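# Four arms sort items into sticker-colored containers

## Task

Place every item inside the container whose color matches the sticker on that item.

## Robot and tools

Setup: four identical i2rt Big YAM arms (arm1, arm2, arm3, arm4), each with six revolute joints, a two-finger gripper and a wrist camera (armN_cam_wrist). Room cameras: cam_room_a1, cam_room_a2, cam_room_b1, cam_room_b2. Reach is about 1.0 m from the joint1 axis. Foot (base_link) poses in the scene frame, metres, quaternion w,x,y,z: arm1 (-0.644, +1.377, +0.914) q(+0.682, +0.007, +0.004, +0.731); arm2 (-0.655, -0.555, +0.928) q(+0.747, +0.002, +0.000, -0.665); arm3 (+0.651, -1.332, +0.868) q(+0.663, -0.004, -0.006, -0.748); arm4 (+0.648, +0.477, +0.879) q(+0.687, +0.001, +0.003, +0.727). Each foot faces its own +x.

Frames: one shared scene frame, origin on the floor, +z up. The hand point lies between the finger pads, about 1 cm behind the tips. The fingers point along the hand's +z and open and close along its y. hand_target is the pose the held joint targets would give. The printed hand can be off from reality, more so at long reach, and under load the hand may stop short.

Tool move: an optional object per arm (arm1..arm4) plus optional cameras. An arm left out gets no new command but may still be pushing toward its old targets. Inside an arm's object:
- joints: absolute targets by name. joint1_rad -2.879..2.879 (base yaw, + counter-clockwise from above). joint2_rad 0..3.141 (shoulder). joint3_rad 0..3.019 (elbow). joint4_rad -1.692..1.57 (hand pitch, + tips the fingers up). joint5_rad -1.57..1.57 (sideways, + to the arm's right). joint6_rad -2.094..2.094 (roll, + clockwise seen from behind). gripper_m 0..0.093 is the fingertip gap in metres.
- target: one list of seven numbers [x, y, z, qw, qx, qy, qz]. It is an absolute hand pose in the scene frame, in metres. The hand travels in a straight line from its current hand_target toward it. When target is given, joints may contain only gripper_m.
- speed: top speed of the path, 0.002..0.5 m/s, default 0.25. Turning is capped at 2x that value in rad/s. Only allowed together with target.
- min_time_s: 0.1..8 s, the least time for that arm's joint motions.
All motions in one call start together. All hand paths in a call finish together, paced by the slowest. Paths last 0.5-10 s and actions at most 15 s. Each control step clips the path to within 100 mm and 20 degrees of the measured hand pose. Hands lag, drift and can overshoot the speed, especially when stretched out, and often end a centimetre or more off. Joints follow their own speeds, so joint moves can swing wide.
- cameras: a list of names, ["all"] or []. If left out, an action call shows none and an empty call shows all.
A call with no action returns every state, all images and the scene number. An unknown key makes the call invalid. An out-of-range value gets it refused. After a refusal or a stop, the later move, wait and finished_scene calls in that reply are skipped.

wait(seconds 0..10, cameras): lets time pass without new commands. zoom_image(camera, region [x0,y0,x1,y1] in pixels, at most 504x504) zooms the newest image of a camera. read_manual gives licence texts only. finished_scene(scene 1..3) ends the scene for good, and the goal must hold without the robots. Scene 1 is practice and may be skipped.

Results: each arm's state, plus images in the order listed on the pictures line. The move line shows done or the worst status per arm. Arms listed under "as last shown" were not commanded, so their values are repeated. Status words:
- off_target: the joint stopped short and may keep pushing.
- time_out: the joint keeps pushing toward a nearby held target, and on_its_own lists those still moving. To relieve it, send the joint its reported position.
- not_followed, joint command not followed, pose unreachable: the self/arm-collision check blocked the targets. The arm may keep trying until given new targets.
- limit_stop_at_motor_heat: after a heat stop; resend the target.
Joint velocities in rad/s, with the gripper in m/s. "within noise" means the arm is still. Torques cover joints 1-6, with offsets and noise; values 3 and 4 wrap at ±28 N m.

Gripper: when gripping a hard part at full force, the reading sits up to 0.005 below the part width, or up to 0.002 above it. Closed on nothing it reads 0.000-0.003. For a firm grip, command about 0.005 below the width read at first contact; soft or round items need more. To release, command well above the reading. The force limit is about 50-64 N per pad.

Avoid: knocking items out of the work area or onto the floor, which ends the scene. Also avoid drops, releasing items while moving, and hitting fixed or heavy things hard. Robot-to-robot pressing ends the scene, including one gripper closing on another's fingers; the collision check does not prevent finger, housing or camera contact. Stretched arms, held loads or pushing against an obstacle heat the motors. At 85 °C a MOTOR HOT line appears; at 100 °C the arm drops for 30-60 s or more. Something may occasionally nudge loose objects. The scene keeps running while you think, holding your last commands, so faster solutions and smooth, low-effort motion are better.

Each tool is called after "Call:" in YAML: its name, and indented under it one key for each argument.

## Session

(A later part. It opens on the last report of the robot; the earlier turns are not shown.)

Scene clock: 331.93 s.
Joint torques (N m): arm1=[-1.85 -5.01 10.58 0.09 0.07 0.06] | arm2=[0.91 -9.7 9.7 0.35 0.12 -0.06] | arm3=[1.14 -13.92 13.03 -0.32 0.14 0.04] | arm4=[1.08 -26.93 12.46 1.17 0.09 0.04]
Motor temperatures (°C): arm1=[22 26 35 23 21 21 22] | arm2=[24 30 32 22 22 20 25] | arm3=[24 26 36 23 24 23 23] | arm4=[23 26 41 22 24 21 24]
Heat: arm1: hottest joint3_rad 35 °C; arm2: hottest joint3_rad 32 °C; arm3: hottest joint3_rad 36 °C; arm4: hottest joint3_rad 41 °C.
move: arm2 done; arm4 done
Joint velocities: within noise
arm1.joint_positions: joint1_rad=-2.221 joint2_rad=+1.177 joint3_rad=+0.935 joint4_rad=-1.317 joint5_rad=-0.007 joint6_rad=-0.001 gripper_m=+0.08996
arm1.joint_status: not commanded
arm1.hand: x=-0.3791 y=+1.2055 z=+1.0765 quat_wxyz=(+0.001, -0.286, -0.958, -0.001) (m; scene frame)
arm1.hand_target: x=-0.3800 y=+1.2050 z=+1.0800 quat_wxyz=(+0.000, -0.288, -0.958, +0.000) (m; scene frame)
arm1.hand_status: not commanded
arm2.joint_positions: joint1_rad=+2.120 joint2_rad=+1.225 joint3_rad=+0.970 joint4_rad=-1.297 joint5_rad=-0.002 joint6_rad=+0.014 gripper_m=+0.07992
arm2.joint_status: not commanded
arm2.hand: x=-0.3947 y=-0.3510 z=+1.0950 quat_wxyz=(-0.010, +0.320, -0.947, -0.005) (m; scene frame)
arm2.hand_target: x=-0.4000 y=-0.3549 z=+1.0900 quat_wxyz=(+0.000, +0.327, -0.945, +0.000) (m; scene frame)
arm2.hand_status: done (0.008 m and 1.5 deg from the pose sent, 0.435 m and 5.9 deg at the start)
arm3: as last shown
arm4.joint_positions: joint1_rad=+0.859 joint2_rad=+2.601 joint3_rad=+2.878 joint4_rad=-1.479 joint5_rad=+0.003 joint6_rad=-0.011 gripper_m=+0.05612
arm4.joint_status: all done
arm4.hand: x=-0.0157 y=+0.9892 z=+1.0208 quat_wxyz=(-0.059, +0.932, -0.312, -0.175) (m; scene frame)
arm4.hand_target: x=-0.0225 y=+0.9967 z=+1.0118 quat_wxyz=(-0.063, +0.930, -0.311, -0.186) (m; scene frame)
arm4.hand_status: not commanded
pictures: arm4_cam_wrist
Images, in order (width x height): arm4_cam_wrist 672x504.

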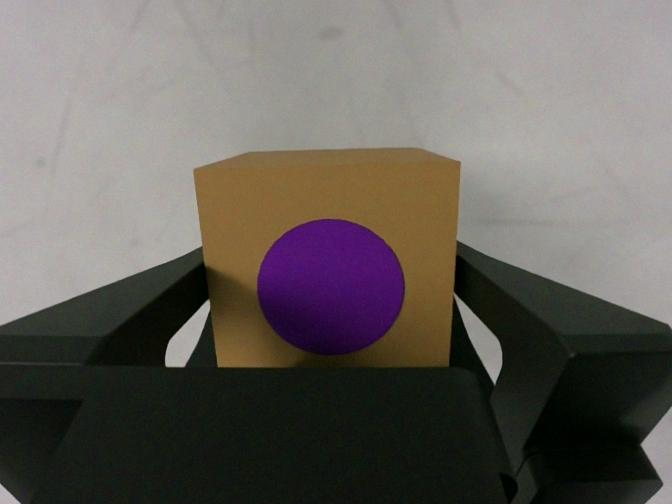

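Call:
move:
  arm4: {"joints":{"gripper_m":0.046}}

Call:
move:
  arm4: {"target":[0.01,0.968,1.085,-0.056,0.934,-0.313,-0.165],"speed":0.1}

Call:
move:
  arm4: {"target":[0.36,0.69,1.12,0,-0.95,0.3115,0],"speed":0.2}
  cameras: ["arm4_cam_wrist"]

Call:
move:
  arm4: {"joints":{"joint1_rad":-1.04,"joint2_rad":1.4,"joint3_rad":1.3,"joint4_rad":-1.47},"min_time_s":3.5}
  cameras: ["arm4_cam_wrist","cam_room_a2"]

Scene clock: 341.97 s.
Joint torques (N m): arm1=[-1.96 -5.42 10.52 -0.01 0.06 0.04] | arm2=[1.03 -9.76 9.69 0.39 0.12 -0.05] | arm3=[1.14 -13.98 13.01 -0.31 0.15 0.02] | arm4=[1.2 -26.64 12.37 1.13 0.07 0.02]
Motor temperatures (°C): arm1=[22 26 35 23 21 21 22] | arm2=[24 29 32 22 22 20 24] | arm3=[24 26 36 23 24 23 23] | arm4=[23 26 42 22 24 21 24]
Heat: arm1: hottest joint3_rad 35 °C; arm2: hottest joint3_rad 32 °C; arm3: hottest joint3_rad 36 °C; arm4: hottest joint3_rad 42 °C.
move: arm4 off_target
Joint velocities: within noise
arm1, arm2, arm3: as last shown
arm4.joint_positions: joint1_rad=+0.859 joint2_rad=+2.601 joint3_rad=+2.878 joint4_rad=-1.479 joint5_rad=+0.003 joint6_rad=-0.011 gripper_m=+0.05339
arm4.joint_status: gripper_m off_target (ended at +0.05342, target +0.04600)
arm4.hand: x=-0.0157 y=+0.9892 z=+1.0208 quat_wxyz=(-0.059, +0.932, -0.312, -0.175) (m; scene frame)
arm4.hand_target: x=-0.0224 y=+0.9966 z=+1.0117 quat_wxyz=(-0.063, +0.930, -0.311, -0.186) (m; scene frame)
arm4.hand_status: not commanded
pictures: none

Scene clock: 343.67 s.
Joint torques (N m): arm1=[-2.02 -5.66 10.52 0.16 0.07 0.04] | arm2=[0.97 -9.64 9.68 0.36 0.12 -0.05] | arm3=[1.08 -14.15 13.05 -0.35 0.14 0.03] | arm4=[1.32 -30.15 8.44 0.25 0.12 0.09]
Motor temperatures (°C): arm1=[22 26 35 23 21 21 22] | arm2=[24 29 32 22 22 20 24] | arm3=[24 26 36 23 24 23 23] | arm4=[23 26 42 22 24 21 25]
Heat: arm1: hottest joint3_rad 35 °C; arm2: hottest joint3_rad 32 °C; arm3: hottest joint3_rad 36 °C; arm4: hottest joint3_rad 42 °C.
move: arm4 done
Joint velocities: within noise
arm1, arm2, arm3: as last shown
arm4.joint_positions: joint1_rad=+0.859 joint2_rad=+2.467 joint3_rad=+2.776 joint4_rad=-1.532 joint5_rad=+0.003 joint6_rad=-0.011 gripper_m=+0.05339
arm4.joint_status: not commanded
arm4.hand: x=+0.0083 y=+0.9712 z=+1.0776 quat_wxyz=(-0.056, +0.934, -0.313, -0.165) (m; scene frame)
arm4.hand_target: x=+0.0099 y=+0.9680 z=+1.0851 quat_wxyz=(-0.056, +0.934, -0.313, -0.165) (m; scene frame)
arm4.hand_status: done (0.008 m and 0.1 deg from the pose sent, 0.072 m and 1.2 deg at the start)
pictures: none

Scene clock: 346.47 s.
Joint torques (N m): arm1=[-2.26 -5.6 10.43 0.09 0.11 0.05] | arm2=[0.85 -9.76 9.68 0.38 0.12 -0.05] | arm3=[1.08 -13.98 13.01 -0.29 0.14 0.04] | arm4=[1.38 -10.7 8.43 -0.34 0.18 0.19]
Motor temperatures (°C): arm1=[22 26 35 23 21 21 22] | arm2=[24 28 32 22 22 20 24] | arm3=[24 26 36 23 24 23 23] | arm4=[23 27 42 22 24 21 25]
Heat: arm1: hottest joint3_rad 35 °C; arm2: hottest joint3_rad 32 °C; arm3: hottest joint3_rad 36 °C; arm4: hottest joint3_rad 42 °C.
move: arm4 done
Joint velocities: within noise
arm1, arm2: as last shown
arm3.joint_positions: joint1_rad=+1.699 joint2_rad=+1.498 joint3_rad=+1.447 joint4_rad=-1.493 joint5_rad=-0.003 joint6_rad=-0.008 gripper_m=+0.09396
arm3.joint_status: not commanded
arm3.hand: x=+1.1008 y=-1.3247 z=+1.1136 quat_wxyz=(-0.014, +0.008, -1.000, +0.005) (m; scene frame)
arm3.hand_target: x=+1.1130 y=-1.3246 z=+1.1337 quat_wxyz=(-0.036, +0.005, -0.999, +0.007) (m; scene frame)
arm3.hand_status: not commanded
arm4.joint_positions: joint1_rad=+0.877 joint2_rad=+1.280 joint3_rad=+1.215 joint4_rad=-1.499 joint5_rad=+0.003 joint6_rad=-0.009 gripper_m=+0.05339
arm4.joint_status: not commanded
arm4.hand: x=+0.3596 y=+0.6938 z=+1.1197 quat_wxyz=(+0.000, +0.951, -0.309, -0.004) (m; scene frame)
arm4.hand_target: x=+0.3600 y=+0.6900 z=+1.1200 quat_wxyz=(+0.000, +0.950, -0.311, +0.000) (m; scene frame)
arm4.hand_status: done (0.004 m and 0.6 deg from the pose sent, 0.452 m and 20.0 deg at the start)
pictures: arm4_cam_wrist
Images, in order (width x height): arm4_cam_wrist 672x504.

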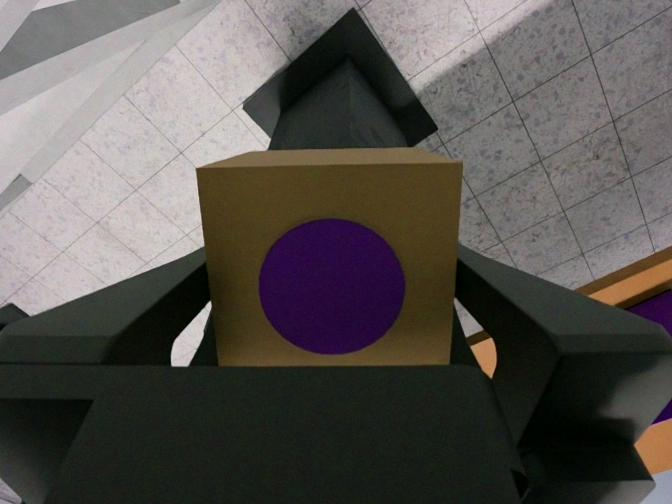

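Scene clock: 350.33 s.
Joint torques (N m): arm1=[-2.2 -6.07 10.47 0.12 0.03 0.07] | arm2=[0.73 -9.7 9.66 0.36 0.12 -0.05] | arm3=[1.2 -13.92 13.01 -0.34 0.13 0.04] | arm4=[1.38 -9.99 12.1 0.23 0.12 0.17]
Motor temperatures (°C): arm1=[22 26 35 23 21 21 22] | arm2=[24 28 31 22 22 20 24] | arm3=[24 26 36 23 24 23 23] | arm4=[23 27 42 22 24 21 25]
Heat: arm1: hottest joint3_rad 35 °C; arm2: hottest joint3_rad 31 °C; arm3: hottest joint3_rad 36 °C; arm4: hottest joint3_rad 42 °C.
move: arm4 done
Joint velocities: within noise
arm1, arm2, arm3: as last shown
arm4.joint_positions: joint1_rad=-1.047 joint2_rad=+1.380 joint3_rad=+1.245 joint4_rad=-1.481 joint5_rad=+0.004 joint6_rad=-0.008 gripper_m=+0.05351
arm4.joint_status: all done
arm4.hand: x=+0.9709 y=+0.6876 z=+1.0931 quat_wxyz=(+0.024, +0.290, -0.957, +0.009) (m; scene frame)
arm4.hand_target: x=+0.9866 y=+0.7011 z=+1.1058 quat_wxyz=(+0.002, +0.287, -0.958, +0.004) (m; scene frame)
arm4.hand_status: not commanded
pictures: arm4_cam_wrist, cam_room_a2
Images, in order (width x height): arm4_cam_wrist 672x504, cam_room_a2 672x504.

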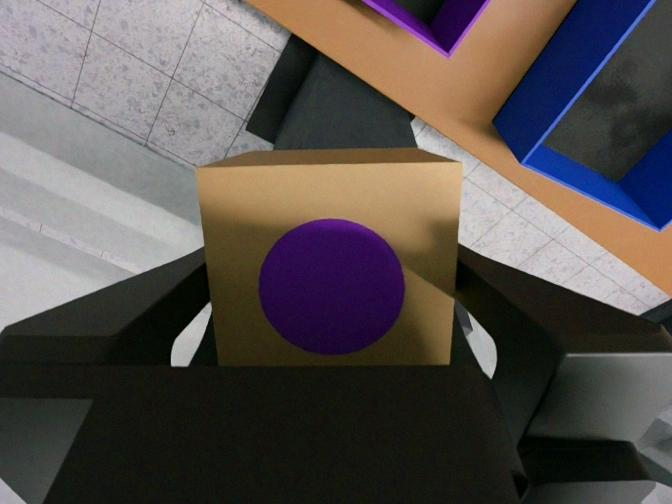

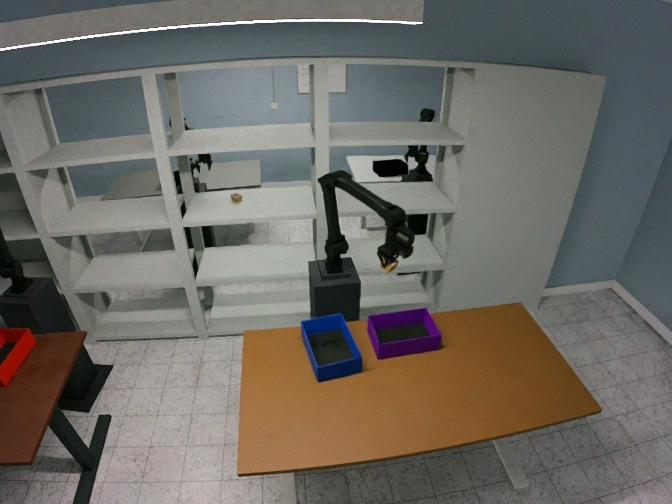

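Call:
move:
  arm4: {"target":[1.09,0.748,1.0,0.173,-0.265,0.948,0.048],"speed":0.2}
  cameras: ["arm4_cam_wrist","cam_room_a2"]

Call:
move:
  arm4: {"target":[1.09,0.748,0.84,0.173,-0.265,0.948,0.048],"speed":0.15}
  cameras: ["arm4_cam_wrist","cam_room_a2"]

Call:
zoom_image:
  camera: "cam_room_a2"
  region: [340, 230, 480, 380]

Scene clock: 368.87 s.
Joint torques (N m): arm1=[-1.85 -5.48 10.41 0.14 0.02 0] | arm2=[0.91 -9.7 9.69 0.34 0.12 -0.05] | arm3=[1.26 -13.92 13 -0.31 0.14 0.03] | arm4=[0.09 -13.57 8.25 1.26 0 0.14]
Motor temperatures (°C): arm1=[21 26 35 23 21 21 22] | arm2=[24 27 31 22 22 20 24] | arm3=[24 26 37 23 24 23 23] | arm4=[23 26 43 22 24 21 26]
Heat: arm1: hottest joint3_rad 35 °C; arm2: hottest joint3_rad 31 °C; arm3: hottest joint3_rad 37 °C; arm4: hottest joint3_rad 43 °C.
move: arm4 done
Joint velocities: within noise
arm1, arm2, arm3: as last shown
arm4.joint_positions: joint1_rad=-1.068 joint2_rad=+1.532 joint3_rad=+1.124 joint4_rad=-0.801 joint5_rad=+0.004 joint6_rad=-0.008 gripper_m=+0.05351
arm4.joint_status: not commanded
arm4.hand: x=+1.0844 y=+0.7490 z=+1.0044 quat_wxyz=(-0.171, +0.275, -0.945, -0.046) (m; scene frame)
arm4.hand_target: x=+1.0899 y=+0.7479 z=+1.0001 quat_wxyz=(-0.173, +0.265, -0.947, -0.048) (m; scene frame)
arm4.hand_status: done (0.007 m and 1.2 deg from the pose sent, 0.163 m and 23.7 deg at the start)
pictures: arm4_cam_wrist, cam_room_a2
Images, in order (width x height): arm4_cam_wrist 672x504, cam_room_a2 672x504.

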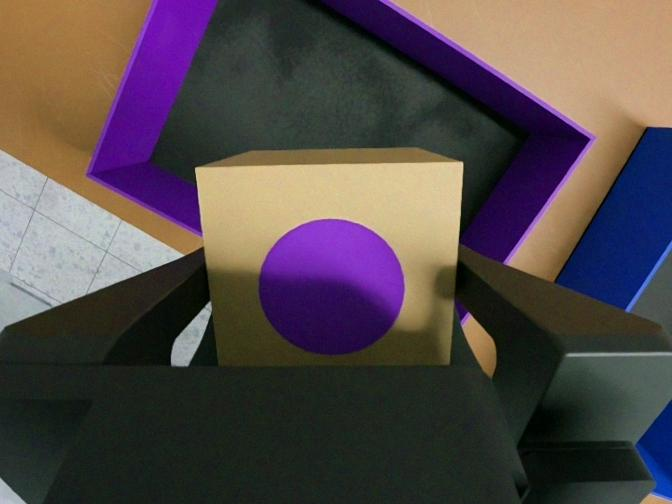

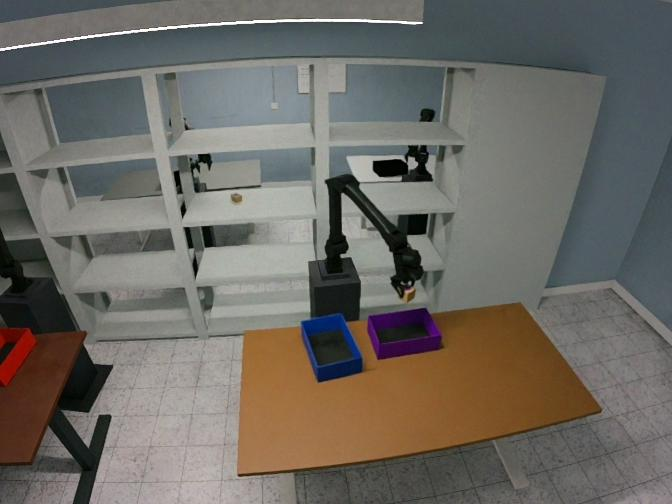

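Scene clock: 370.60 s.
Joint torques (N m): arm1=[-1.85 -5.13 10.44 0.21 0.02 0] | arm2=[0.91 -9.58 9.7 0.36 0.12 -0.05] | arm3=[1.2 -13.92 13.01 -0.28 0.15 0.04] | arm4=[0.03 -15.27 6.24 1.14 0.03 0.14]
Motor temperatures (°C): arm1=[21 26 35 23 21 21 22] | arm2=[24 27 31 22 22 20 24] | arm3=[24 26 37 23 24 23 23] | arm4=[23 26 43 22 24 21 26]
Heat: arm1: hottest joint3_rad 35 °C; arm2: hottest joint3_rad 31 °C; arm3: hottest joint3_rad 37 °C; arm4: hottest joint3_rad 43 °C.
move: arm4 done
Joint velocities: within noise
arm1, arm2, arm3: as last shown
arm4.joint_positions: joint1_rad=-1.068 joint2_rad=+1.797 joint3_rad=+0.958 joint4_rad=-0.371 joint5_rad=+0.004 joint6_rad=-0.008 gripper_m=+0.05351
arm4.joint_status: not commanded
arm4.hand: x=+1.0854 y=+0.7496 z=+0.8439 quat_wxyz=(-0.170, +0.275, -0.945, -0.046) (m; scene frame)
arm4.hand_target: x=+1.0900 y=+0.7479 z=+0.8402 quat_wxyz=(-0.173, +0.265, -0.947, -0.048) (m; scene frame)
arm4.hand_status: done (0.006 m and 1.2 deg from the pose sent, 0.164 m and 1.2 deg at the start)
pictures: arm4_cam_wrist, cam_room_a2
Images, in order (width x height): arm4_cam_wrist 672x504, cam_room_a2 672x504.

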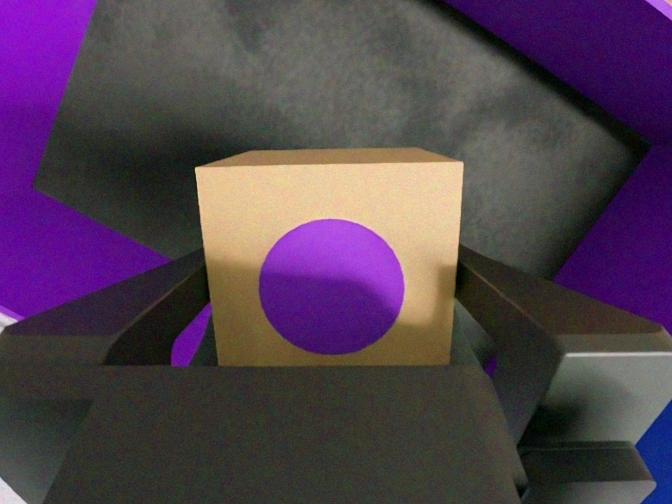

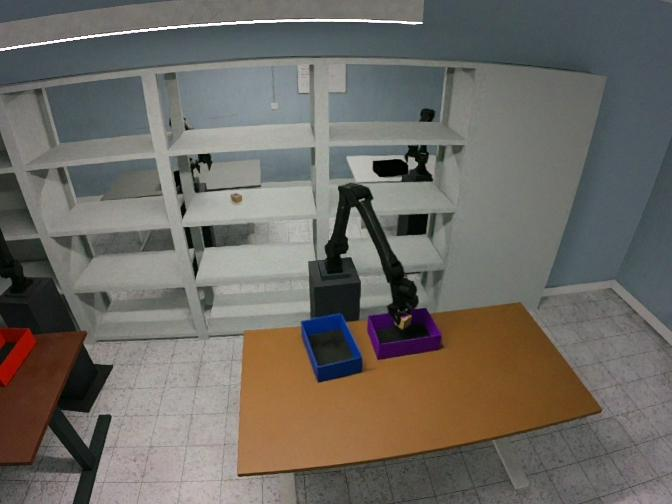

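Scaled by 3.360.

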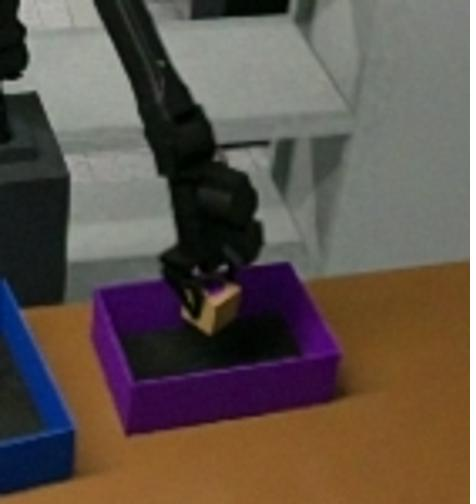

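Call:
move:
  arm4: {"target":[1.09,0.748,0.78,0.173,-0.265,0.948,0.048],"speed":0.1}
  cameras: ["cam_room_a2"]

Call:
zoom_image:
  camera: "cam_room_a2"
  region: [340, 230, 480, 380]

Call:
move:
  arm4: {"target":[1.09,0.748,0.75,0.173,-0.265,0.948,0.048],"speed":0.06}
  cameras: ["cam_room_a2"]

Call:
zoom_image:
  camera: "cam_room_a2"
  region: [340, 230, 480, 380]

Scene clock: 378.07 s.
Joint torques (N m): arm1=[-2.26 -5.07 10.4 0.12 0.03 0.03] | arm2=[0.97 -9.64 9.72 0.36 0.11 -0.05] | arm3=[1.03 -13.98 13.03 -0.34 0.14 0.04] | arm4=[-0.03 -15.79 5.01 1.11 0.04 0.17]
Motor temperatures (°C): arm1=[21 26 35 23 21 21 22] | arm2=[24 27 31 22 22 20 24] | arm3=[24 26 37 23 24 23 23] | arm4=[23 26 40 22 24 21 26]
Heat: arm1: hottest joint3_rad 35 °C; arm2: hottest joint3_rad 31 °C; arm3: hottest joint3_rad 37 °C; arm4: hottest joint3_rad 40 °C.
move: arm4 done
Joint velocities: within noise
arm1, arm2, arm3: as last shown
arm4.joint_positions: joint1_rad=-1.068 joint2_rad=+1.932 joint3_rad=+0.945 joint4_rad=-0.218 joint5_rad=+0.004 joint6_rad=-0.008 gripper_m=+0.05351
arm4.joint_status: not commanded
arm4.hand: x=+1.0878 y=+0.7510 z=+0.7867 quat_wxyz=(-0.173, +0.275, -0.945, -0.047) (m; scene frame)
arm4.hand_target: x=+1.0898 y=+0.7478 z=+0.7800 quat_wxyz=(-0.173, +0.265, -0.947, -0.048) (m; scene frame)
arm4.hand_status: done (0.008 m and 1.2 deg from the pose sent, 0.064 m and 1.2 deg at the start)
pictures: cam_room_a2
Images, in order (width x height): cam_room_a2 672x504.

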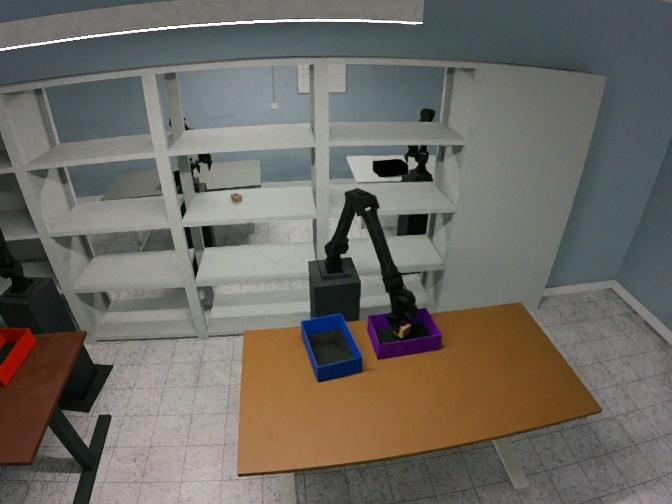

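Scaled by 3.360.

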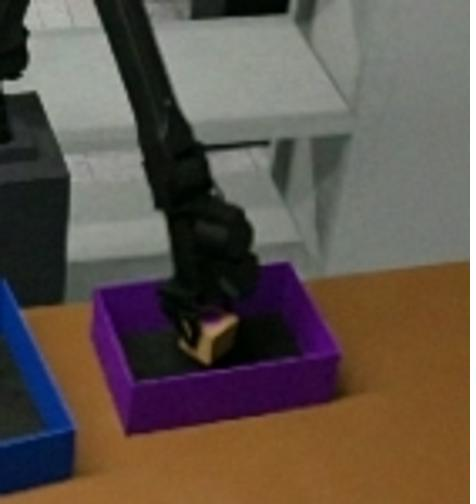

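Scene clock: 379.17 s.
Joint torques (N m): arm1=[-2.14 -5.25 10.55 0.06 0.03 0.03] | arm2=[0.85 -9.7 9.65 0.38 0.11 -0.05] | arm3=[1.08 -13.92 13.07 -0.31 0.14 0.02] | arm4=[0.56 -15.85 4.77 1.21 0.03 0.17]
Motor temperatures (°C): arm1=[21 26 35 23 21 21 22] | arm2=[24 27 31 22 22 20 24] | arm3=[24 26 37 23 24 23 23] | arm4=[23 26 40 22 24 21 26]
Heat: arm1: hottest joint3_rad 35 °C; arm2: hottest joint3_rad 31 °C; arm3: hottest joint3_rad 37 °C; arm4: hottest joint3_rad 40 °C.
move: arm4 done
Joint velocities: within noise
arm1.joint_positions: joint1_rad=-2.221 joint2_rad=+1.177 joint3_rad=+0.935 joint4_rad=-1.317 joint5_rad=-0.007 joint6_rad=-0.001 gripper_m=+0.08996
arm1.joint_status: not commanded
arm1.hand: x=-0.3791 y=+1.2055 z=+1.0765 quat_wxyz=(+0.001, -0.286, -0.958, -0.001) (m; scene frame)
arm1.hand_target: x=-0.3800 y=+1.2050 z=+1.0800 quat_wxyz=(+0.000, -0.288, -0.958, +0.000) (m; scene frame)
arm1.hand_status: not commanded
arm2.joint_positions: joint1_rad=+2.120 joint2_rad=+1.225 joint3_rad=+0.970 joint4_rad=-1.297 joint5_rad=-0.002 joint6_rad=+0.014 gripper_m=+0.07992
arm2.joint_status: not commanded
arm2.hand: x=-0.3947 y=-0.3510 z=+1.0950 quat_wxyz=(-0.010, +0.320, -0.947, -0.005) (m; scene frame)
arm2.hand_target: x=-0.4000 y=-0.3549 z=+1.0900 quat_wxyz=(+0.000, +0.327, -0.945, +0.000) (m; scene frame)
arm2.hand_status: not commanded
arm3: as last shown
arm4.joint_positions: joint1_rad=-1.068 joint2_rad=+2.003 joint3_rad=+0.945 joint4_rad=-0.146 joint5_rad=+0.004 joint6_rad=-0.008 gripper_m=+0.05351
arm4.joint_status: not commanded
arm4.hand: x=+1.0876 y=+0.7509 z=+0.7577 quat_wxyz=(-0.173, +0.275, -0.945, -0.047) (m; scene frame)
arm4.hand_target: x=+1.0898 y=+0.7479 z=+0.7502 quat_wxyz=(-0.173, +0.265, -0.947, -0.048) (m; scene frame)
arm4.hand_status: done (0.009 m and 1.2 deg from the pose sent, 0.037 m and 1.2 deg at the start)
pictures: cam_room_a2
Images, in order (width x height): cam_room_a2 672x504.

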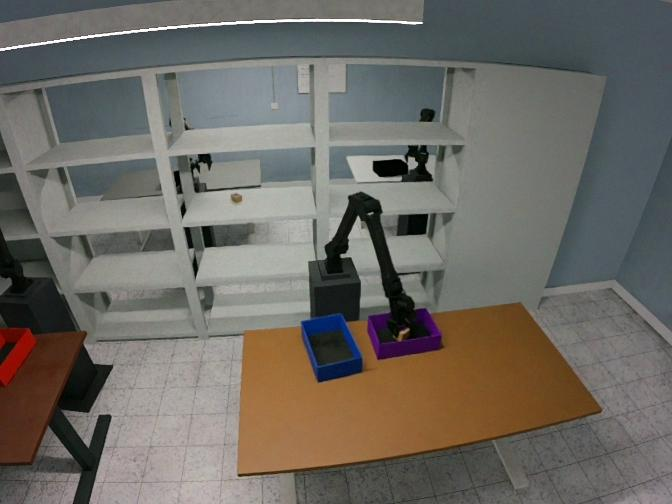

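Scaled by 3.360.

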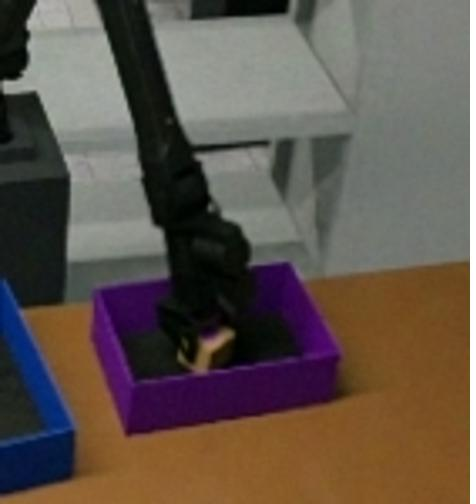

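Call:
move:
  arm4: {"target":[1.09,0.748,0.725,0.173,-0.265,0.948,0.048],"speed":0.05}

Call:
move:
  arm4: {"target":[1.09,0.748,0.705,0.173,-0.265,0.948,0.048],"speed":0.05}
  cameras: ["cam_room_a2","arm4_cam_wrist"]

Call:
zoom_image:
  camera: "cam_room_a2"
  region: [340, 230, 480, 380]

Scene clock: 387.13 s.
Joint torques (N m): arm1=[-1.67 -5.6 10.56 0.21 0.02 0.07] | arm2=[0.91 -9.64 9.69 0.38 0.11 -0.06] | arm3=[1.2 -14.04 13.05 -0.32 0.14 0.03] | arm4=[0.56 -13.86 4.94 1.14 0.06 0.15]
Motor temperatures (°C): arm1=[21 25 35 23 21 21 22] | arm2=[24 27 31 22 22 20 24] | arm3=[24 26 37 23 24 23 23] | arm4=[23 26 38 22 24 21 26]
Heat: arm1: hottest joint3_rad 35 °C; arm2: hottest joint3_rad 31 °C; arm3: hottest joint3_rad 37 °C; arm4: hottest joint3_rad 38 °C.
move: arm4 off_target
Joint velocities: within noise
arm1, arm2, arm3: as last shown
arm4.joint_positions: joint1_rad=-1.068 joint2_rad=+2.036 joint3_rad=+0.945 joint4_rad=-0.087 joint5_rad=+0.004 joint6_rad=-0.005 gripper_m=+0.05351
arm4.joint_status: not commanded
arm4.hand: x=+1.0920 y=+0.7537 z=+0.7468 quat_wxyz=(-0.186, +0.273, -0.943, -0.051) (m; scene frame)
arm4.hand_target: x=+1.0891 y=+0.7475 z=+0.7259 quat_wxyz=(-0.173, +0.265, -0.947, -0.048) (m; scene frame)
arm4.hand_status: off_target (0.023 m and 1.9 deg from the pose sent, 0.033 m and 1.2 deg at the start)
pictures: none

Scene clock: 388.10 s.
Joint torques (N m): arm1=[-2.26 -5.48 10.65 0.14 0.05 0] | arm2=[0.85 -9.64 9.7 0.38 0.12 -0.06] | arm3=[1.08 -13.98 13.03 -0.32 0.15 0.03] | arm4=[-0.03 -10.75 5.01 0.92 0.06 0.14]
Motor temperatures (°C): arm1=[21 25 35 23 21 21 22] | arm2=[24 27 31 22 22 20 24] | arm3=[24 26 37 23 24 23 23] | arm4=[23 26 38 22 24 21 26]
Heat: arm1: hottest joint3_rad 35 °C; arm2: hottest joint3_rad 31 °C; arm3: hottest joint3_rad 37 °C; arm4: hottest joint3_rad 38 °C.
move: arm4 off_target
Joint velocities: within noise
arm1, arm2, arm3: as last shown
arm4.joint_positions: joint1_rad=-1.068 joint2_rad=+2.045 joint3_rad=+0.945 joint4_rad=-0.038 joint5_rad=+0.004 joint6_rad=-0.005 gripper_m=+0.05351
arm4.joint_status: not commanded
arm4.hand: x=+1.0994 y=+0.7584 z=+0.7470 quat_wxyz=(-0.205, +0.272, -0.939, -0.056) (m; scene frame)
arm4.hand_target: x=+1.0873 y=+0.7465 z=+0.7082 quat_wxyz=(-0.173, +0.265, -0.947, -0.048) (m; scene frame)
arm4.hand_status: off_target (0.044 m and 3.9 deg from the pose sent, 0.042 m and 1.9 deg at the start)
pictures: arm4_cam_wrist, cam_room_a2
Images, in order (width x height): arm4_cam_wrist 672x504, cam_room_a2 672x504.

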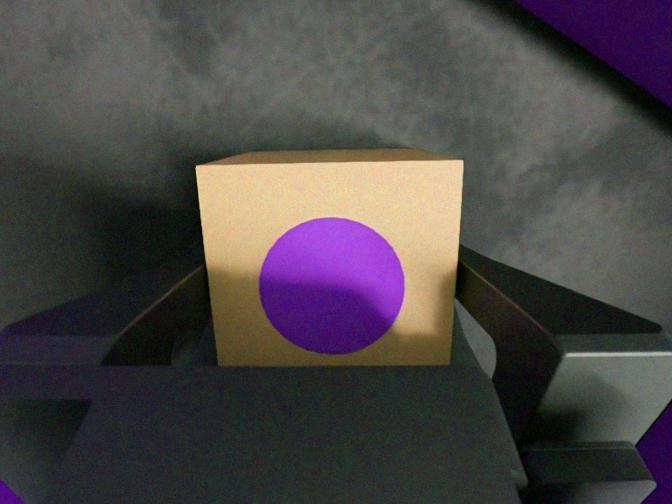

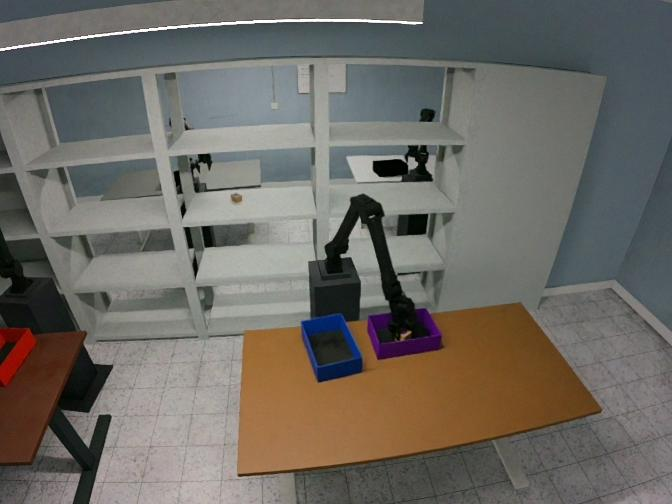

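Scaled by 3.360.

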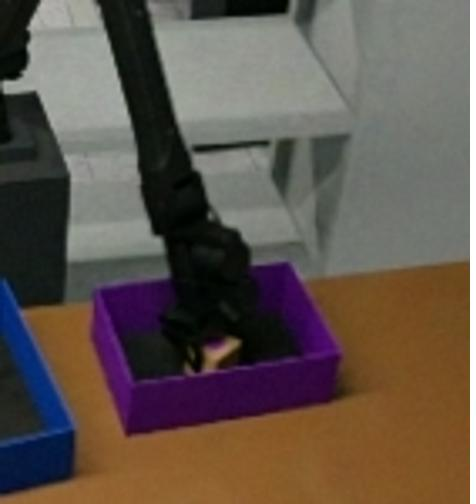

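Call:
move:
  arm4: {"target":[1.092,0.752,0.74,0.173,-0.265,0.948,0.048],"speed":0.05}

Call:
move:
  arm4: {"joints":{"gripper_m":0.085}}

Call:
move:
  arm4: {"target":[1.075,0.742,1.0,0.173,-0.265,0.948,0.048],"speed":0.2}
  cameras: ["arm4_cam_wrist","cam_room_a2"]

Call:
move:
  arm4: {"joints":{"joint2_rad":0.9,"joint3_rad":0.95,"joint4_rad":-1.57,"joint1_rad":-1.04,"joint5_rad":0,"joint6_rad":0,"gripper_m":0.093},"min_time_s":2.5}

Call:
move:
  arm4: {"joints":{"joint1_rad":2.19},"min_time_s":4}
  cameras: ["arm4_cam_wrist","cam_room_a2"]

Scene clock: 399.87 s.
Joint torques (N m): arm1=[-2.02 -6.07 10.45 -0.08 0.04 0.02] | arm2=[0.91 -9.64 9.66 0.36 0.12 -0.06] | arm3=[1.08 -14.1 13.03 -0.31 0.15 0.03] | arm4=[0.91 -16.97 4.68 -0.02 0.12 0.17]
Motor temperatures (°C): arm1=[21 25 35 23 21 21 22] | arm2=[24 27 31 22 22 20 24] | arm3=[24 26 37 23 24 23 23] | arm4=[23 25 36 22 24 21 26]
Heat: arm1: hottest joint3_rad 35 °C; arm2: hottest joint3_rad 31 °C; arm3: hottest joint3_rad 37 °C; arm4: hottest joint3_rad 36 °C.
move: arm4 done
Joint velocities: within noise
arm1, arm2: as last shown
arm3.joint_positions: joint1_rad=+1.699 joint2_rad=+1.498 joint3_rad=+1.447 joint4_rad=-1.493 joint5_rad=-0.003 joint6_rad=-0.008 gripper_m=+0.09396
arm3.joint_status: not commanded
arm3.hand: x=+1.1008 y=-1.3247 z=+1.1136 quat_wxyz=(-0.014, +0.008, -1.000, +0.005) (m; scene frame)
arm3.hand_target: x=+1.1130 y=-1.3246 z=+1.1337 quat_wxyz=(-0.036, +0.005, -0.999, +0.007) (m; scene frame)
arm3.hand_status: not commanded
arm4.joint_positions: joint1_rad=-1.068 joint2_rad=+2.042 joint3_rad=+0.958 joint4_rad=-0.091 joint5_rad=+0.004 joint6_rad=-0.003 gripper_m=+0.05351
arm4.joint_status: not commanded
arm4.hand: x=+1.0959 y=+0.7562 z=+0.7468 quat_wxyz=(-0.187, +0.272, -0.943, -0.051) (m; scene frame)
arm4.hand_target: x=+1.0919 y=+0.7519 z=+0.7402 quat_wxyz=(-0.173, +0.265, -0.947, -0.048) (m; scene frame)
arm4.hand_status: done (0.009 m and 1.9 deg from the pose sent, 0.012 m and 3.9 deg at the start)
pictures: none

Scene clock: 400.40 s.
Joint torques (N m): arm1=[-1.96 -5.83 10.41 0.03 0.03 0.04] | arm2=[0.79 -9.7 9.66 0.38 0.12 -0.06] | arm3=[1.2 -13.98 13 -0.35 0.14 0.04] | arm4=[0.56 -16.73 4.66 0.27 0.07 0.14]
Motor temperatures (°C): arm1=[21 25 35 23 21 21 22] | arm2=[24 27 31 22 22 20 24] | arm3=[24 26 37 23 24 23 23] | arm4=[23 25 36 22 24 21 26]
Heat: arm1: hottest joint3_rad 35 °C; arm2: hottest joint3_rad 31 °C; arm3: hottest joint3_rad 37 °C; arm4: hottest joint3_rad 36 °C.
move: arm4 done
Joint velocities: within noise
arm1, arm2, arm3: as last shown
arm4.joint_positions: joint1_rad=-1.068 joint2_rad=+2.042 joint3_rad=+0.958 joint4_rad=-0.101 joint5_rad=+0.004 joint6_rad=-0.002 gripper_m=+0.08492
arm4.joint_status: all done
arm4.hand: x=+1.0940 y=+0.7550 z=+0.7459 quat_wxyz=(-0.182, +0.272, -0.944, -0.050) (m; scene frame)
arm4.hand_target: x=+1.0919 y=+0.7519 z=+0.7401 quat_wxyz=(-0.173, +0.265, -0.947, -0.048) (m; scene frame)
arm4.hand_status: not commanded
pictures: none

Scene clock: 402.37 s.
Joint torques (N m): arm1=[-2.2 -6.12 10.52 0.12 0.06 0] | arm2=[0.97 -9.7 9.68 0.38 0.13 -0.05] | arm3=[1.14 -13.98 13.05 -0.29 0.15 0.04] | arm4=[0.5 -13.51 10.69 0.21 0.11 0.16]
Motor temperatures (°C): arm1=[21 25 35 23 21 21 22] | arm2=[24 27 31 22 22 20 24] | arm3=[24 26 37 23 24 23 23] | arm4=[23 25 36 22 24 21 26]
Heat: arm1: hottest joint3_rad 35 °C; arm2: hottest joint3_rad 31 °C; arm3: hottest joint3_rad 37 °C; arm4: hottest joint3_rad 36 °C.
move: arm4 off_target
Joint velocities: within noise
arm1, arm2, arm3: as last shown
arm4.joint_positions: joint1_rad=-1.068 joint2_rad=+1.501 joint3_rad=+1.043 joint4_rad=-0.768 joint5_rad=+0.004 joint6_rad=-0.002 gripper_m=+0.08492
arm4.joint_status: not commanded
arm4.hand: x=+1.0640 y=+0.7363 z=+0.9869 quat_wxyz=(-0.163, +0.273, -0.947, -0.044) (m; scene frame)
arm4.hand_target: x=+1.0747 y=+0.7417 z=+1.0000 quat_wxyz=(-0.173, +0.265, -0.947, -0.048) (m; scene frame)
arm4.hand_status: off_target (0.018 m and 1.5 deg from the pose sent, 0.255 m and 1.4 deg at the start)
pictures: arm4_cam_wrist, cam_room_a2
Images, in order (width x height): arm4_cam_wrist 672x504, cam_room_a2 672x504.

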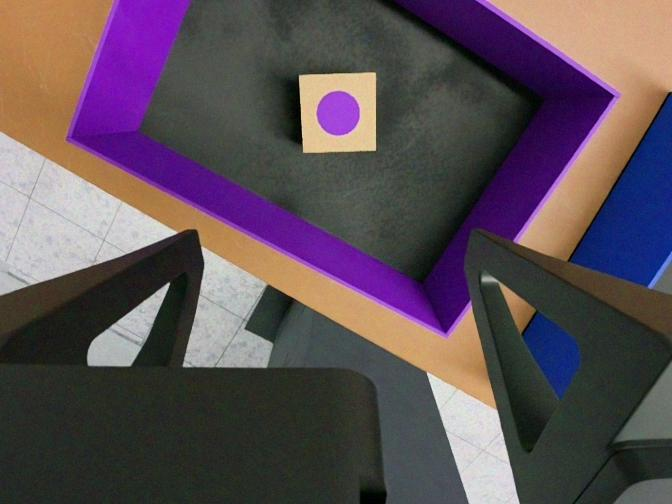

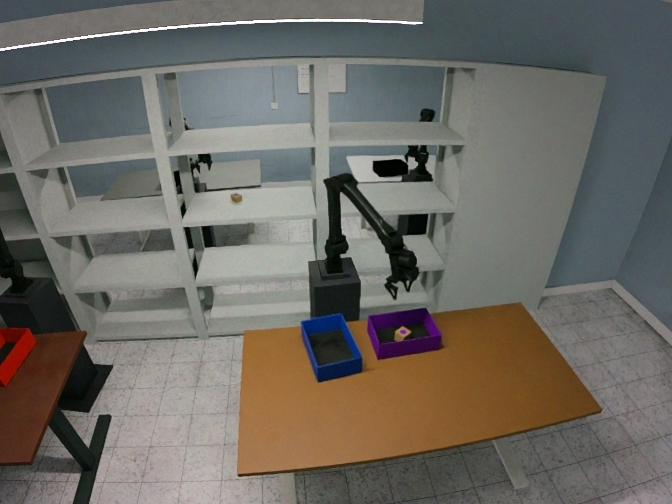

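Scene clock: 405.23 s.
Joint torques (N m): arm1=[-2.08 -5.42 10.65 0.09 0.06 0.05] | arm2=[0.91 -9.64 9.68 0.38 0.12 -0.06] | arm3=[1.14 -13.92 13.03 -0.35 0.15 0.03] | arm4=[1.49 -4.42 7.95 -0.18 -0.04 0.08]
Motor temperatures (°C): arm1=[21 25 35 23 21 21 22] | arm2=[24 26 31 22 22 20 24] | arm3=[24 26 37 23 24 23 23] | arm4=[23 25 36 22 24 21 26]
Heat: arm1: hottest joint3_rad 35 °C; arm2: hottest joint3_rad 31 °C; arm3: hottest joint3_rad 37 °C; arm4: hottest joint3_rad 36 °C.
move: arm4 done
Joint velocities: within noise
arm1, arm2, arm3: as last shown
arm4.joint_positions: joint1_rad=-1.050 joint2_rad=+0.904 joint3_rad=+0.957 joint4_rad=-1.560 joint5_rad=+0.003 joint6_rad=-0.002 gripper_m=+0.09289
arm4.joint_status: all done
arm4.hand: x=+0.8491 y=+0.6074 z=+1.1206 quat_wxyz=(-0.028, +0.286, -0.958, -0.007) (m; scene frame)
arm4.hand_target: x=+0.8437 y=+0.6073 z=+1.1187 quat_wxyz=(-0.021, +0.289, -0.957, -0.007) (m; scene frame)
arm4.hand_status: not commanded
pictures: none

Scene clock: 409.57 s.
Joint torques (N m): arm1=[-1.44 -5.3 10.4 -0.13 0.01 0.04] | arm2=[0.85 -9.58 9.68 0.39 0.12 -0.05] | arm3=[1.08 -13.8 13.05 -0.31 0.14 0.04] | arm4=[0.73 -4.01 8.16 -0.27 0.03 0.07]
Motor temperatures (°C): arm1=[21 25 35 23 21 21 22] | arm2=[24 26 31 22 22 20 23] | arm3=[24 26 37 23 24 23 23] | arm4=[23 25 36 22 24 21 26]
Heat: arm1: hottest joint3_rad 35 °C; arm2: hottest joint3_rad 31 °C; arm3: hottest joint3_rad 37 °C; arm4: hottest joint3_rad 36 °C.
move: arm4 done
Joint velocities: within noise
arm1, arm2, arm3: as last shown
arm4.joint_positions: joint1_rad=+2.188 joint2_rad=+0.904 joint3_rad=+0.957 joint4_rad=-1.560 joint5_rad=+0.002 joint6_rad=-0.002 gripper_m=+0.09291
arm4.joint_status: all done
arm4.hand: x=+0.4624 y=+0.3302 z=+1.1234 quat_wxyz=(+0.011, +0.943, +0.331, -0.033) (m; scene frame)
arm4.hand_target: x=+0.4664 y=+0.3324 z=+1.1214 quat_wxyz=(+0.009, +0.943, +0.331, -0.027) (m; scene frame)
arm4.hand_status: not commanded
pictures: arm4_cam_wrist, cam_room_a2
Images, in order (width x height): arm4_cam_wrist 672x504, cam_room_a2 672x504.

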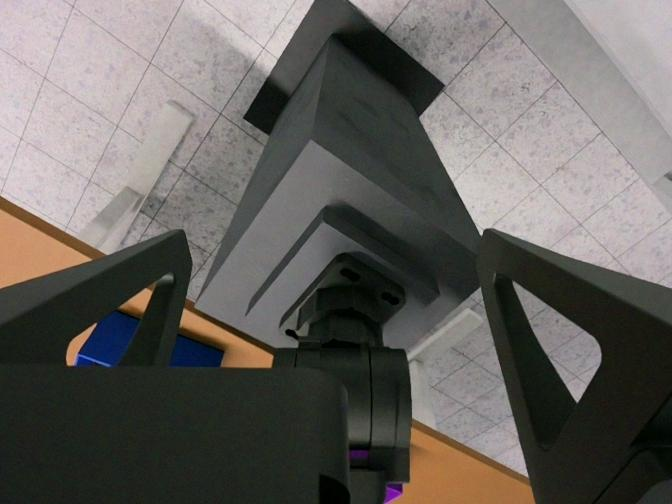

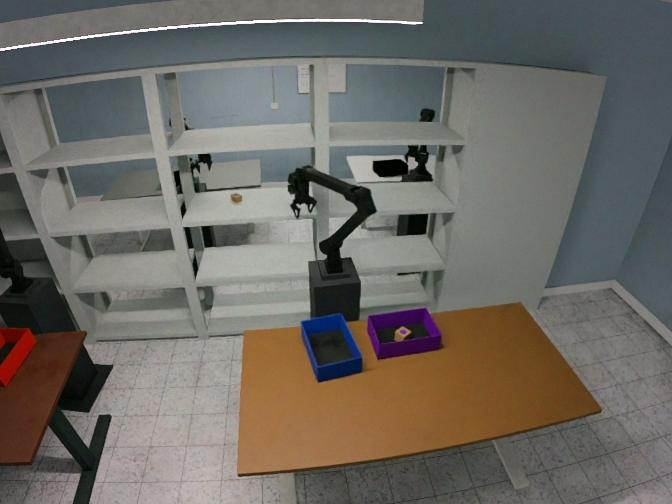

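Call:
move:
  arm4: {"target":[0.27,0.175,1.13,-0.126,-0.872,-0.305,0.3615],"speed":0.2}

Call:
move:
  arm4: {"target":[0.05,0.002,1.11,-0.126,-0.872,-0.305,0.3615],"speed":0.15}
  cameras: ["arm4_cam_wrist","cam_room_a2"]

Scene clock: 423.03 s.
Joint torques (N m): arm1=[-2.2 -5.07 10.54 0.16 0.03 0] | arm2=[0.91 -9.52 9.65 0.36 0.12 -0.05] | arm3=[1.08 -14.04 13.05 -0.35 0.15 0.04] | arm4=[1.03 -8.12 9.4 1.76 0.13 0.11]
Motor temperatures (°C): arm1=[21 25 35 23 21 21 22] | arm2=[24 26 31 22 22 20 23] | arm3=[24 26 37 23 24 23 23] | arm4=[23 24 35 22 24 21 25]
Heat: arm1: hottest joint3_rad 35 °C; arm2: hottest joint3_rad 31 °C; arm3: hottest joint3_rad 37 °C; arm4: hottest joint3_rad 35 °C.
move: arm4 done
Joint velocities: within noise
arm1.joint_positions: joint1_rad=-2.221 joint2_rad=+1.177 joint3_rad=+0.935 joint4_rad=-1.317 joint5_rad=-0.007 joint6_rad=-0.001 gripper_m=+0.08996
arm1.joint_status: not commanded
arm1.hand: x=-0.3791 y=+1.2055 z=+1.0765 quat_wxyz=(+0.001, -0.286, -0.958, -0.001) (m; scene frame)
arm1.hand_target: x=-0.3800 y=+1.2050 z=+1.0800 quat_wxyz=(+0.000, -0.288, -0.958, +0.000) (m; scene frame)
arm1.hand_status: not commanded
arm2.joint_positions: joint1_rad=+2.120 joint2_rad=+1.225 joint3_rad=+0.970 joint4_rad=-1.297 joint5_rad=-0.002 joint6_rad=+0.014 gripper_m=+0.07992
arm2.joint_status: not commanded
arm2.hand: x=-0.3947 y=-0.3510 z=+1.0950 quat_wxyz=(-0.010, +0.320, -0.947, -0.005) (m; scene frame)
arm2.hand_target: x=-0.4000 y=-0.3549 z=+1.0900 quat_wxyz=(+0.000, +0.327, -0.945, +0.000) (m; scene frame)
arm2.hand_status: not commanded
arm3: as last shown
arm4.joint_positions: joint1_rad=+2.188 joint2_rad=+1.159 joint3_rad=+0.957 joint4_rad=-0.593 joint5_rad=+0.002 joint6_rad=-0.002 gripper_m=+0.09291
arm4.joint_status: not commanded
arm4.hand: x=+0.2733 y=+0.1792 z=+1.1328 quat_wxyz=(+0.125, +0.873, +0.306, -0.360) (m; scene frame)
arm4.hand_target: x=+0.2700 y=+0.1751 z=+1.1301 quat_wxyz=(+0.126, +0.872, +0.305, -0.362) (m; scene frame)
arm4.hand_status: done (0.006 m and 0.3 deg from the pose sent, 0.247 m and 41.0 deg at the start)
pictures: none

Scene clock: 425.50 s.
Joint torques (N m): arm1=[-1.85 -5.54 10.58 0.24 0.06 0.06] | arm2=[0.85 -9.7 9.66 0.39 0.12 -0.06] | arm3=[1.08 -14.04 13.01 -0.34 0.14 0.03] | arm4=[0.97 -19.84 13.38 0.66 0.05 0.06]
Motor temperatures (°C): arm1=[21 25 35 23 21 21 22] | arm2=[24 26 31 22 22 20 23] | arm3=[24 26 37 23 24 23 23] | arm4=[23 24 35 22 24 21 25]
Heat: arm1: hottest joint3_rad 35 °C; arm2: hottest joint3_rad 31 °C; arm3: hottest joint3_rad 37 °C; arm4: hottest joint3_rad 35 °C.
move: arm4 off_target
Joint velocities: within noise
arm1, arm2, arm3: as last shown
arm4.joint_positions: joint1_rad=+2.188 joint2_rad=+1.886 joint3_rad=+1.693 joint4_rad=-0.615 joint5_rad=+0.002 joint6_rad=-0.002 gripper_m=+0.09291
arm4.joint_status: not commanded
arm4.hand: x=+0.0623 y=+0.0107 z=+1.1002 quat_wxyz=(+0.123, +0.875, +0.307, -0.354) (m; scene frame)
arm4.hand_target: x=+0.0507 y=+0.0028 z=+1.1101 quat_wxyz=(+0.126, +0.872, +0.305, -0.362) (m; scene frame)
arm4.hand_status: off_target (0.018 m and 1.0 deg from the pose sent, 0.286 m and 0.3 deg at the start)
pictures: arm4_cam_wrist, cam_room_a2
Images, in order (width x height): arm4_cam_wrist 672x504, cam_room_a2 672x504.

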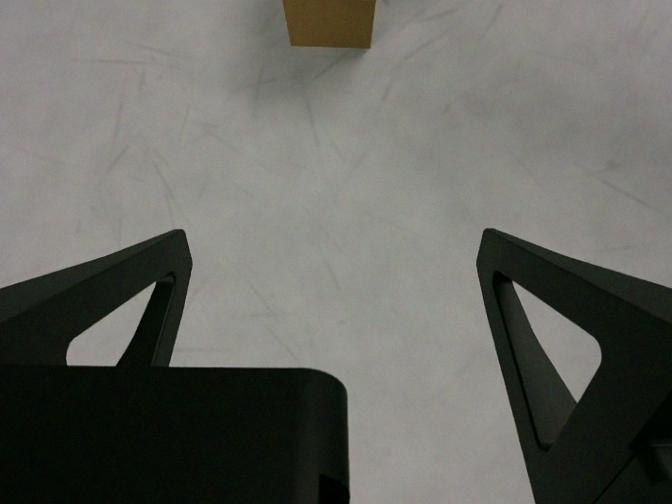

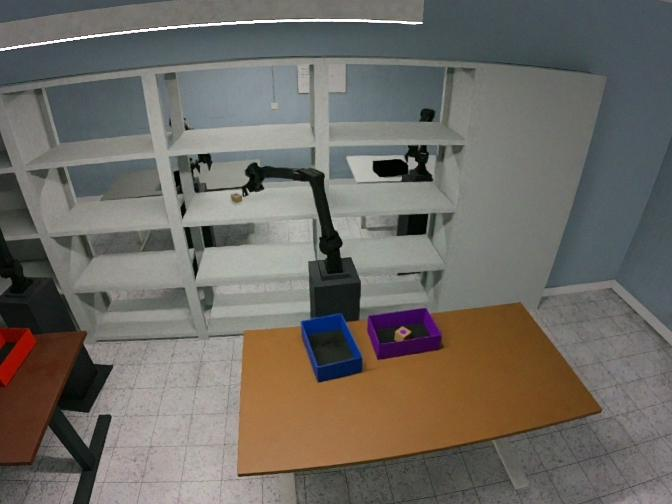

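Call:
move:
  arm4: {"target":[-0.015,-0.050,1.085,-0.126,-0.872,-0.305,0.3615],"speed":0.12}
  cameras: ["arm4_cam_wrist"]

Call:
move:
  arm4: {"target":[-0.068,-0.095,1.025,-0.126,-0.872,-0.305,0.3615],"speed":0.06}
  cameras: ["arm4_cam_wrist"]

Scene clock: 434.27 s.
Joint torques (N m): arm1=[-1.79 -4.89 10.32 0.02 0.05 0.04] | arm2=[0.85 -9.64 9.7 0.36 0.12 -0.05] | arm3=[1.08 -13.74 13.03 -0.28 0.14 0.04] | arm4=[1.08 -24.06 13.52 0.64 0.01 0.09]
Motor temperatures (°C): arm1=[21 25 35 23 21 21 22] | arm2=[24 26 31 22 22 20 23] | arm3=[24 26 37 23 24 23 23] | arm4=[23 25 36 22 24 21 25]
Heat: arm1: hottest joint3_rad 35 °C; arm2: hottest joint3_rad 31 °C; arm3: hottest joint3_rad 37 °C; arm4: hottest joint3_rad 36 °C.
move: arm4 off_target
Joint velocities: within noise
arm1, arm2, arm3: as last shown
arm4.joint_positions: joint1_rad=+2.188 joint2_rad=+2.140 joint3_rad=+2.042 joint4_rad=-0.704 joint5_rad=+0.002 joint6_rad=-0.002 gripper_m=+0.09291
arm4.joint_status: not commanded
arm4.hand: x=-0.0047 y=-0.0427 z=+1.0809 quat_wxyz=(+0.124, +0.874, +0.307, -0.357) (m; scene frame)
arm4.hand_target: x=-0.0145 y=-0.0493 z=+1.0850 quat_wxyz=(+0.126, +0.872, +0.305, -0.362) (m; scene frame)
arm4.hand_status: off_target (0.013 m and 0.7 deg from the pose sent, 0.099 m and 1.0 deg at the start)
pictures: arm4_cam_wrist
Images, in order (width x height): arm4_cam_wrist 672x504.

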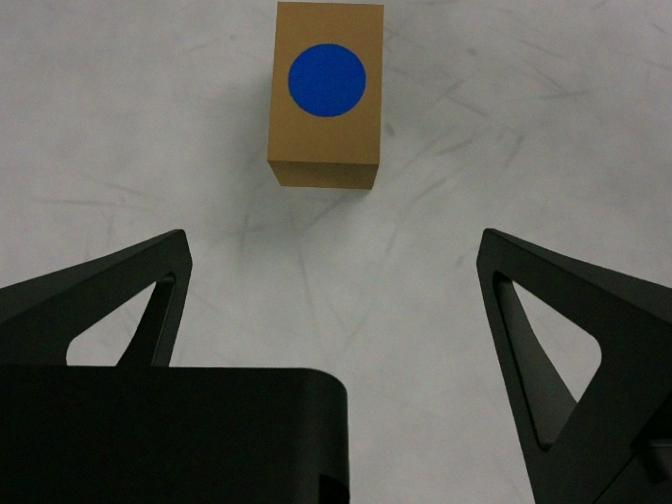

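Scene clock: 436.70 s.
Joint torques (N m): arm1=[-1.85 -5.25 10.44 0.14 0.01 0.05] | arm2=[0.97 -9.64 9.7 0.4 0.12 -0.06] | arm3=[0.97 -13.98 13.05 -0.34 0.15 0.03] | arm4=[1.08 -26.7 13.71 0.79 0.08 0.05]
Motor temperatures (°C): arm1=[21 25 35 23 21 21 22] | arm2=[24 26 31 22 22 20 23] | arm3=[24 26 37 23 24 23 23] | arm4=[23 25 37 22 24 21 25]
Heat: arm1: hottest joint3_rad 35 °C; arm2: hottest joint3_rad 31 °C; arm3: hottest joint3_rad 37 °C; arm4: hottest joint3_rad 37 °C.
move: arm4 off_target
Joint velocities: within noise
arm1, arm2: as last shown
arm3.joint_positions: joint1_rad=+1.699 joint2_rad=+1.498 joint3_rad=+1.447 joint4_rad=-1.493 joint5_rad=-0.003 joint6_rad=-0.008 gripper_m=+0.09396
arm3.joint_status: not commanded
arm3.hand: x=+1.1008 y=-1.3247 z=+1.1136 quat_wxyz=(-0.014, +0.008, -1.000, +0.005) (m; scene frame)
arm3.hand_target: x=+1.1130 y=-1.3246 z=+1.1337 quat_wxyz=(-0.036, +0.005, -0.999, +0.007) (m; scene frame)
arm3.hand_status: not commanded
arm4.joint_positions: joint1_rad=+2.188 joint2_rad=+2.427 joint3_rad=+2.414 joint4_rad=-0.781 joint5_rad=+0.002 joint6_rad=-0.002 gripper_m=+0.09291
arm4.joint_status: not commanded
arm4.hand: x=-0.0615 y=-0.0881 z=+1.0296 quat_wxyz=(+0.125, +0.872, +0.306, -0.360) (m; scene frame)
arm4.hand_target: x=-0.0674 y=-0.0943 z=+1.0247 quat_wxyz=(+0.126, +0.872, +0.305, -0.362) (m; scene frame)
arm4.hand_status: off_target (0.011 m and 0.3 deg from the pose sent, 0.099 m and 0.7 deg at the start)
pictures: arm4_cam_wrist
Images, in order (width x height): arm4_cam_wrist 672x504.

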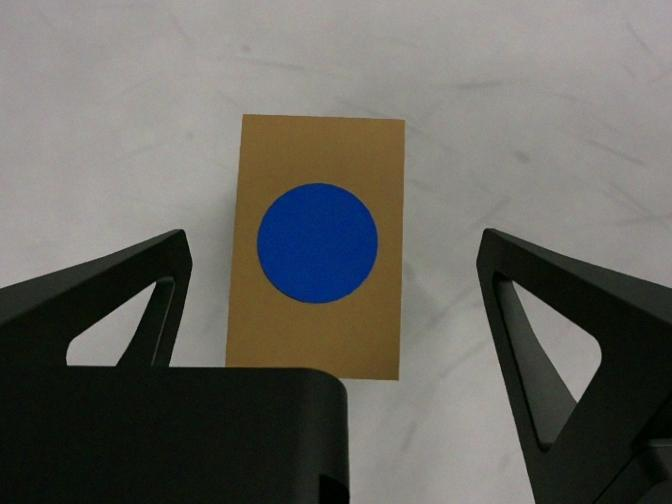

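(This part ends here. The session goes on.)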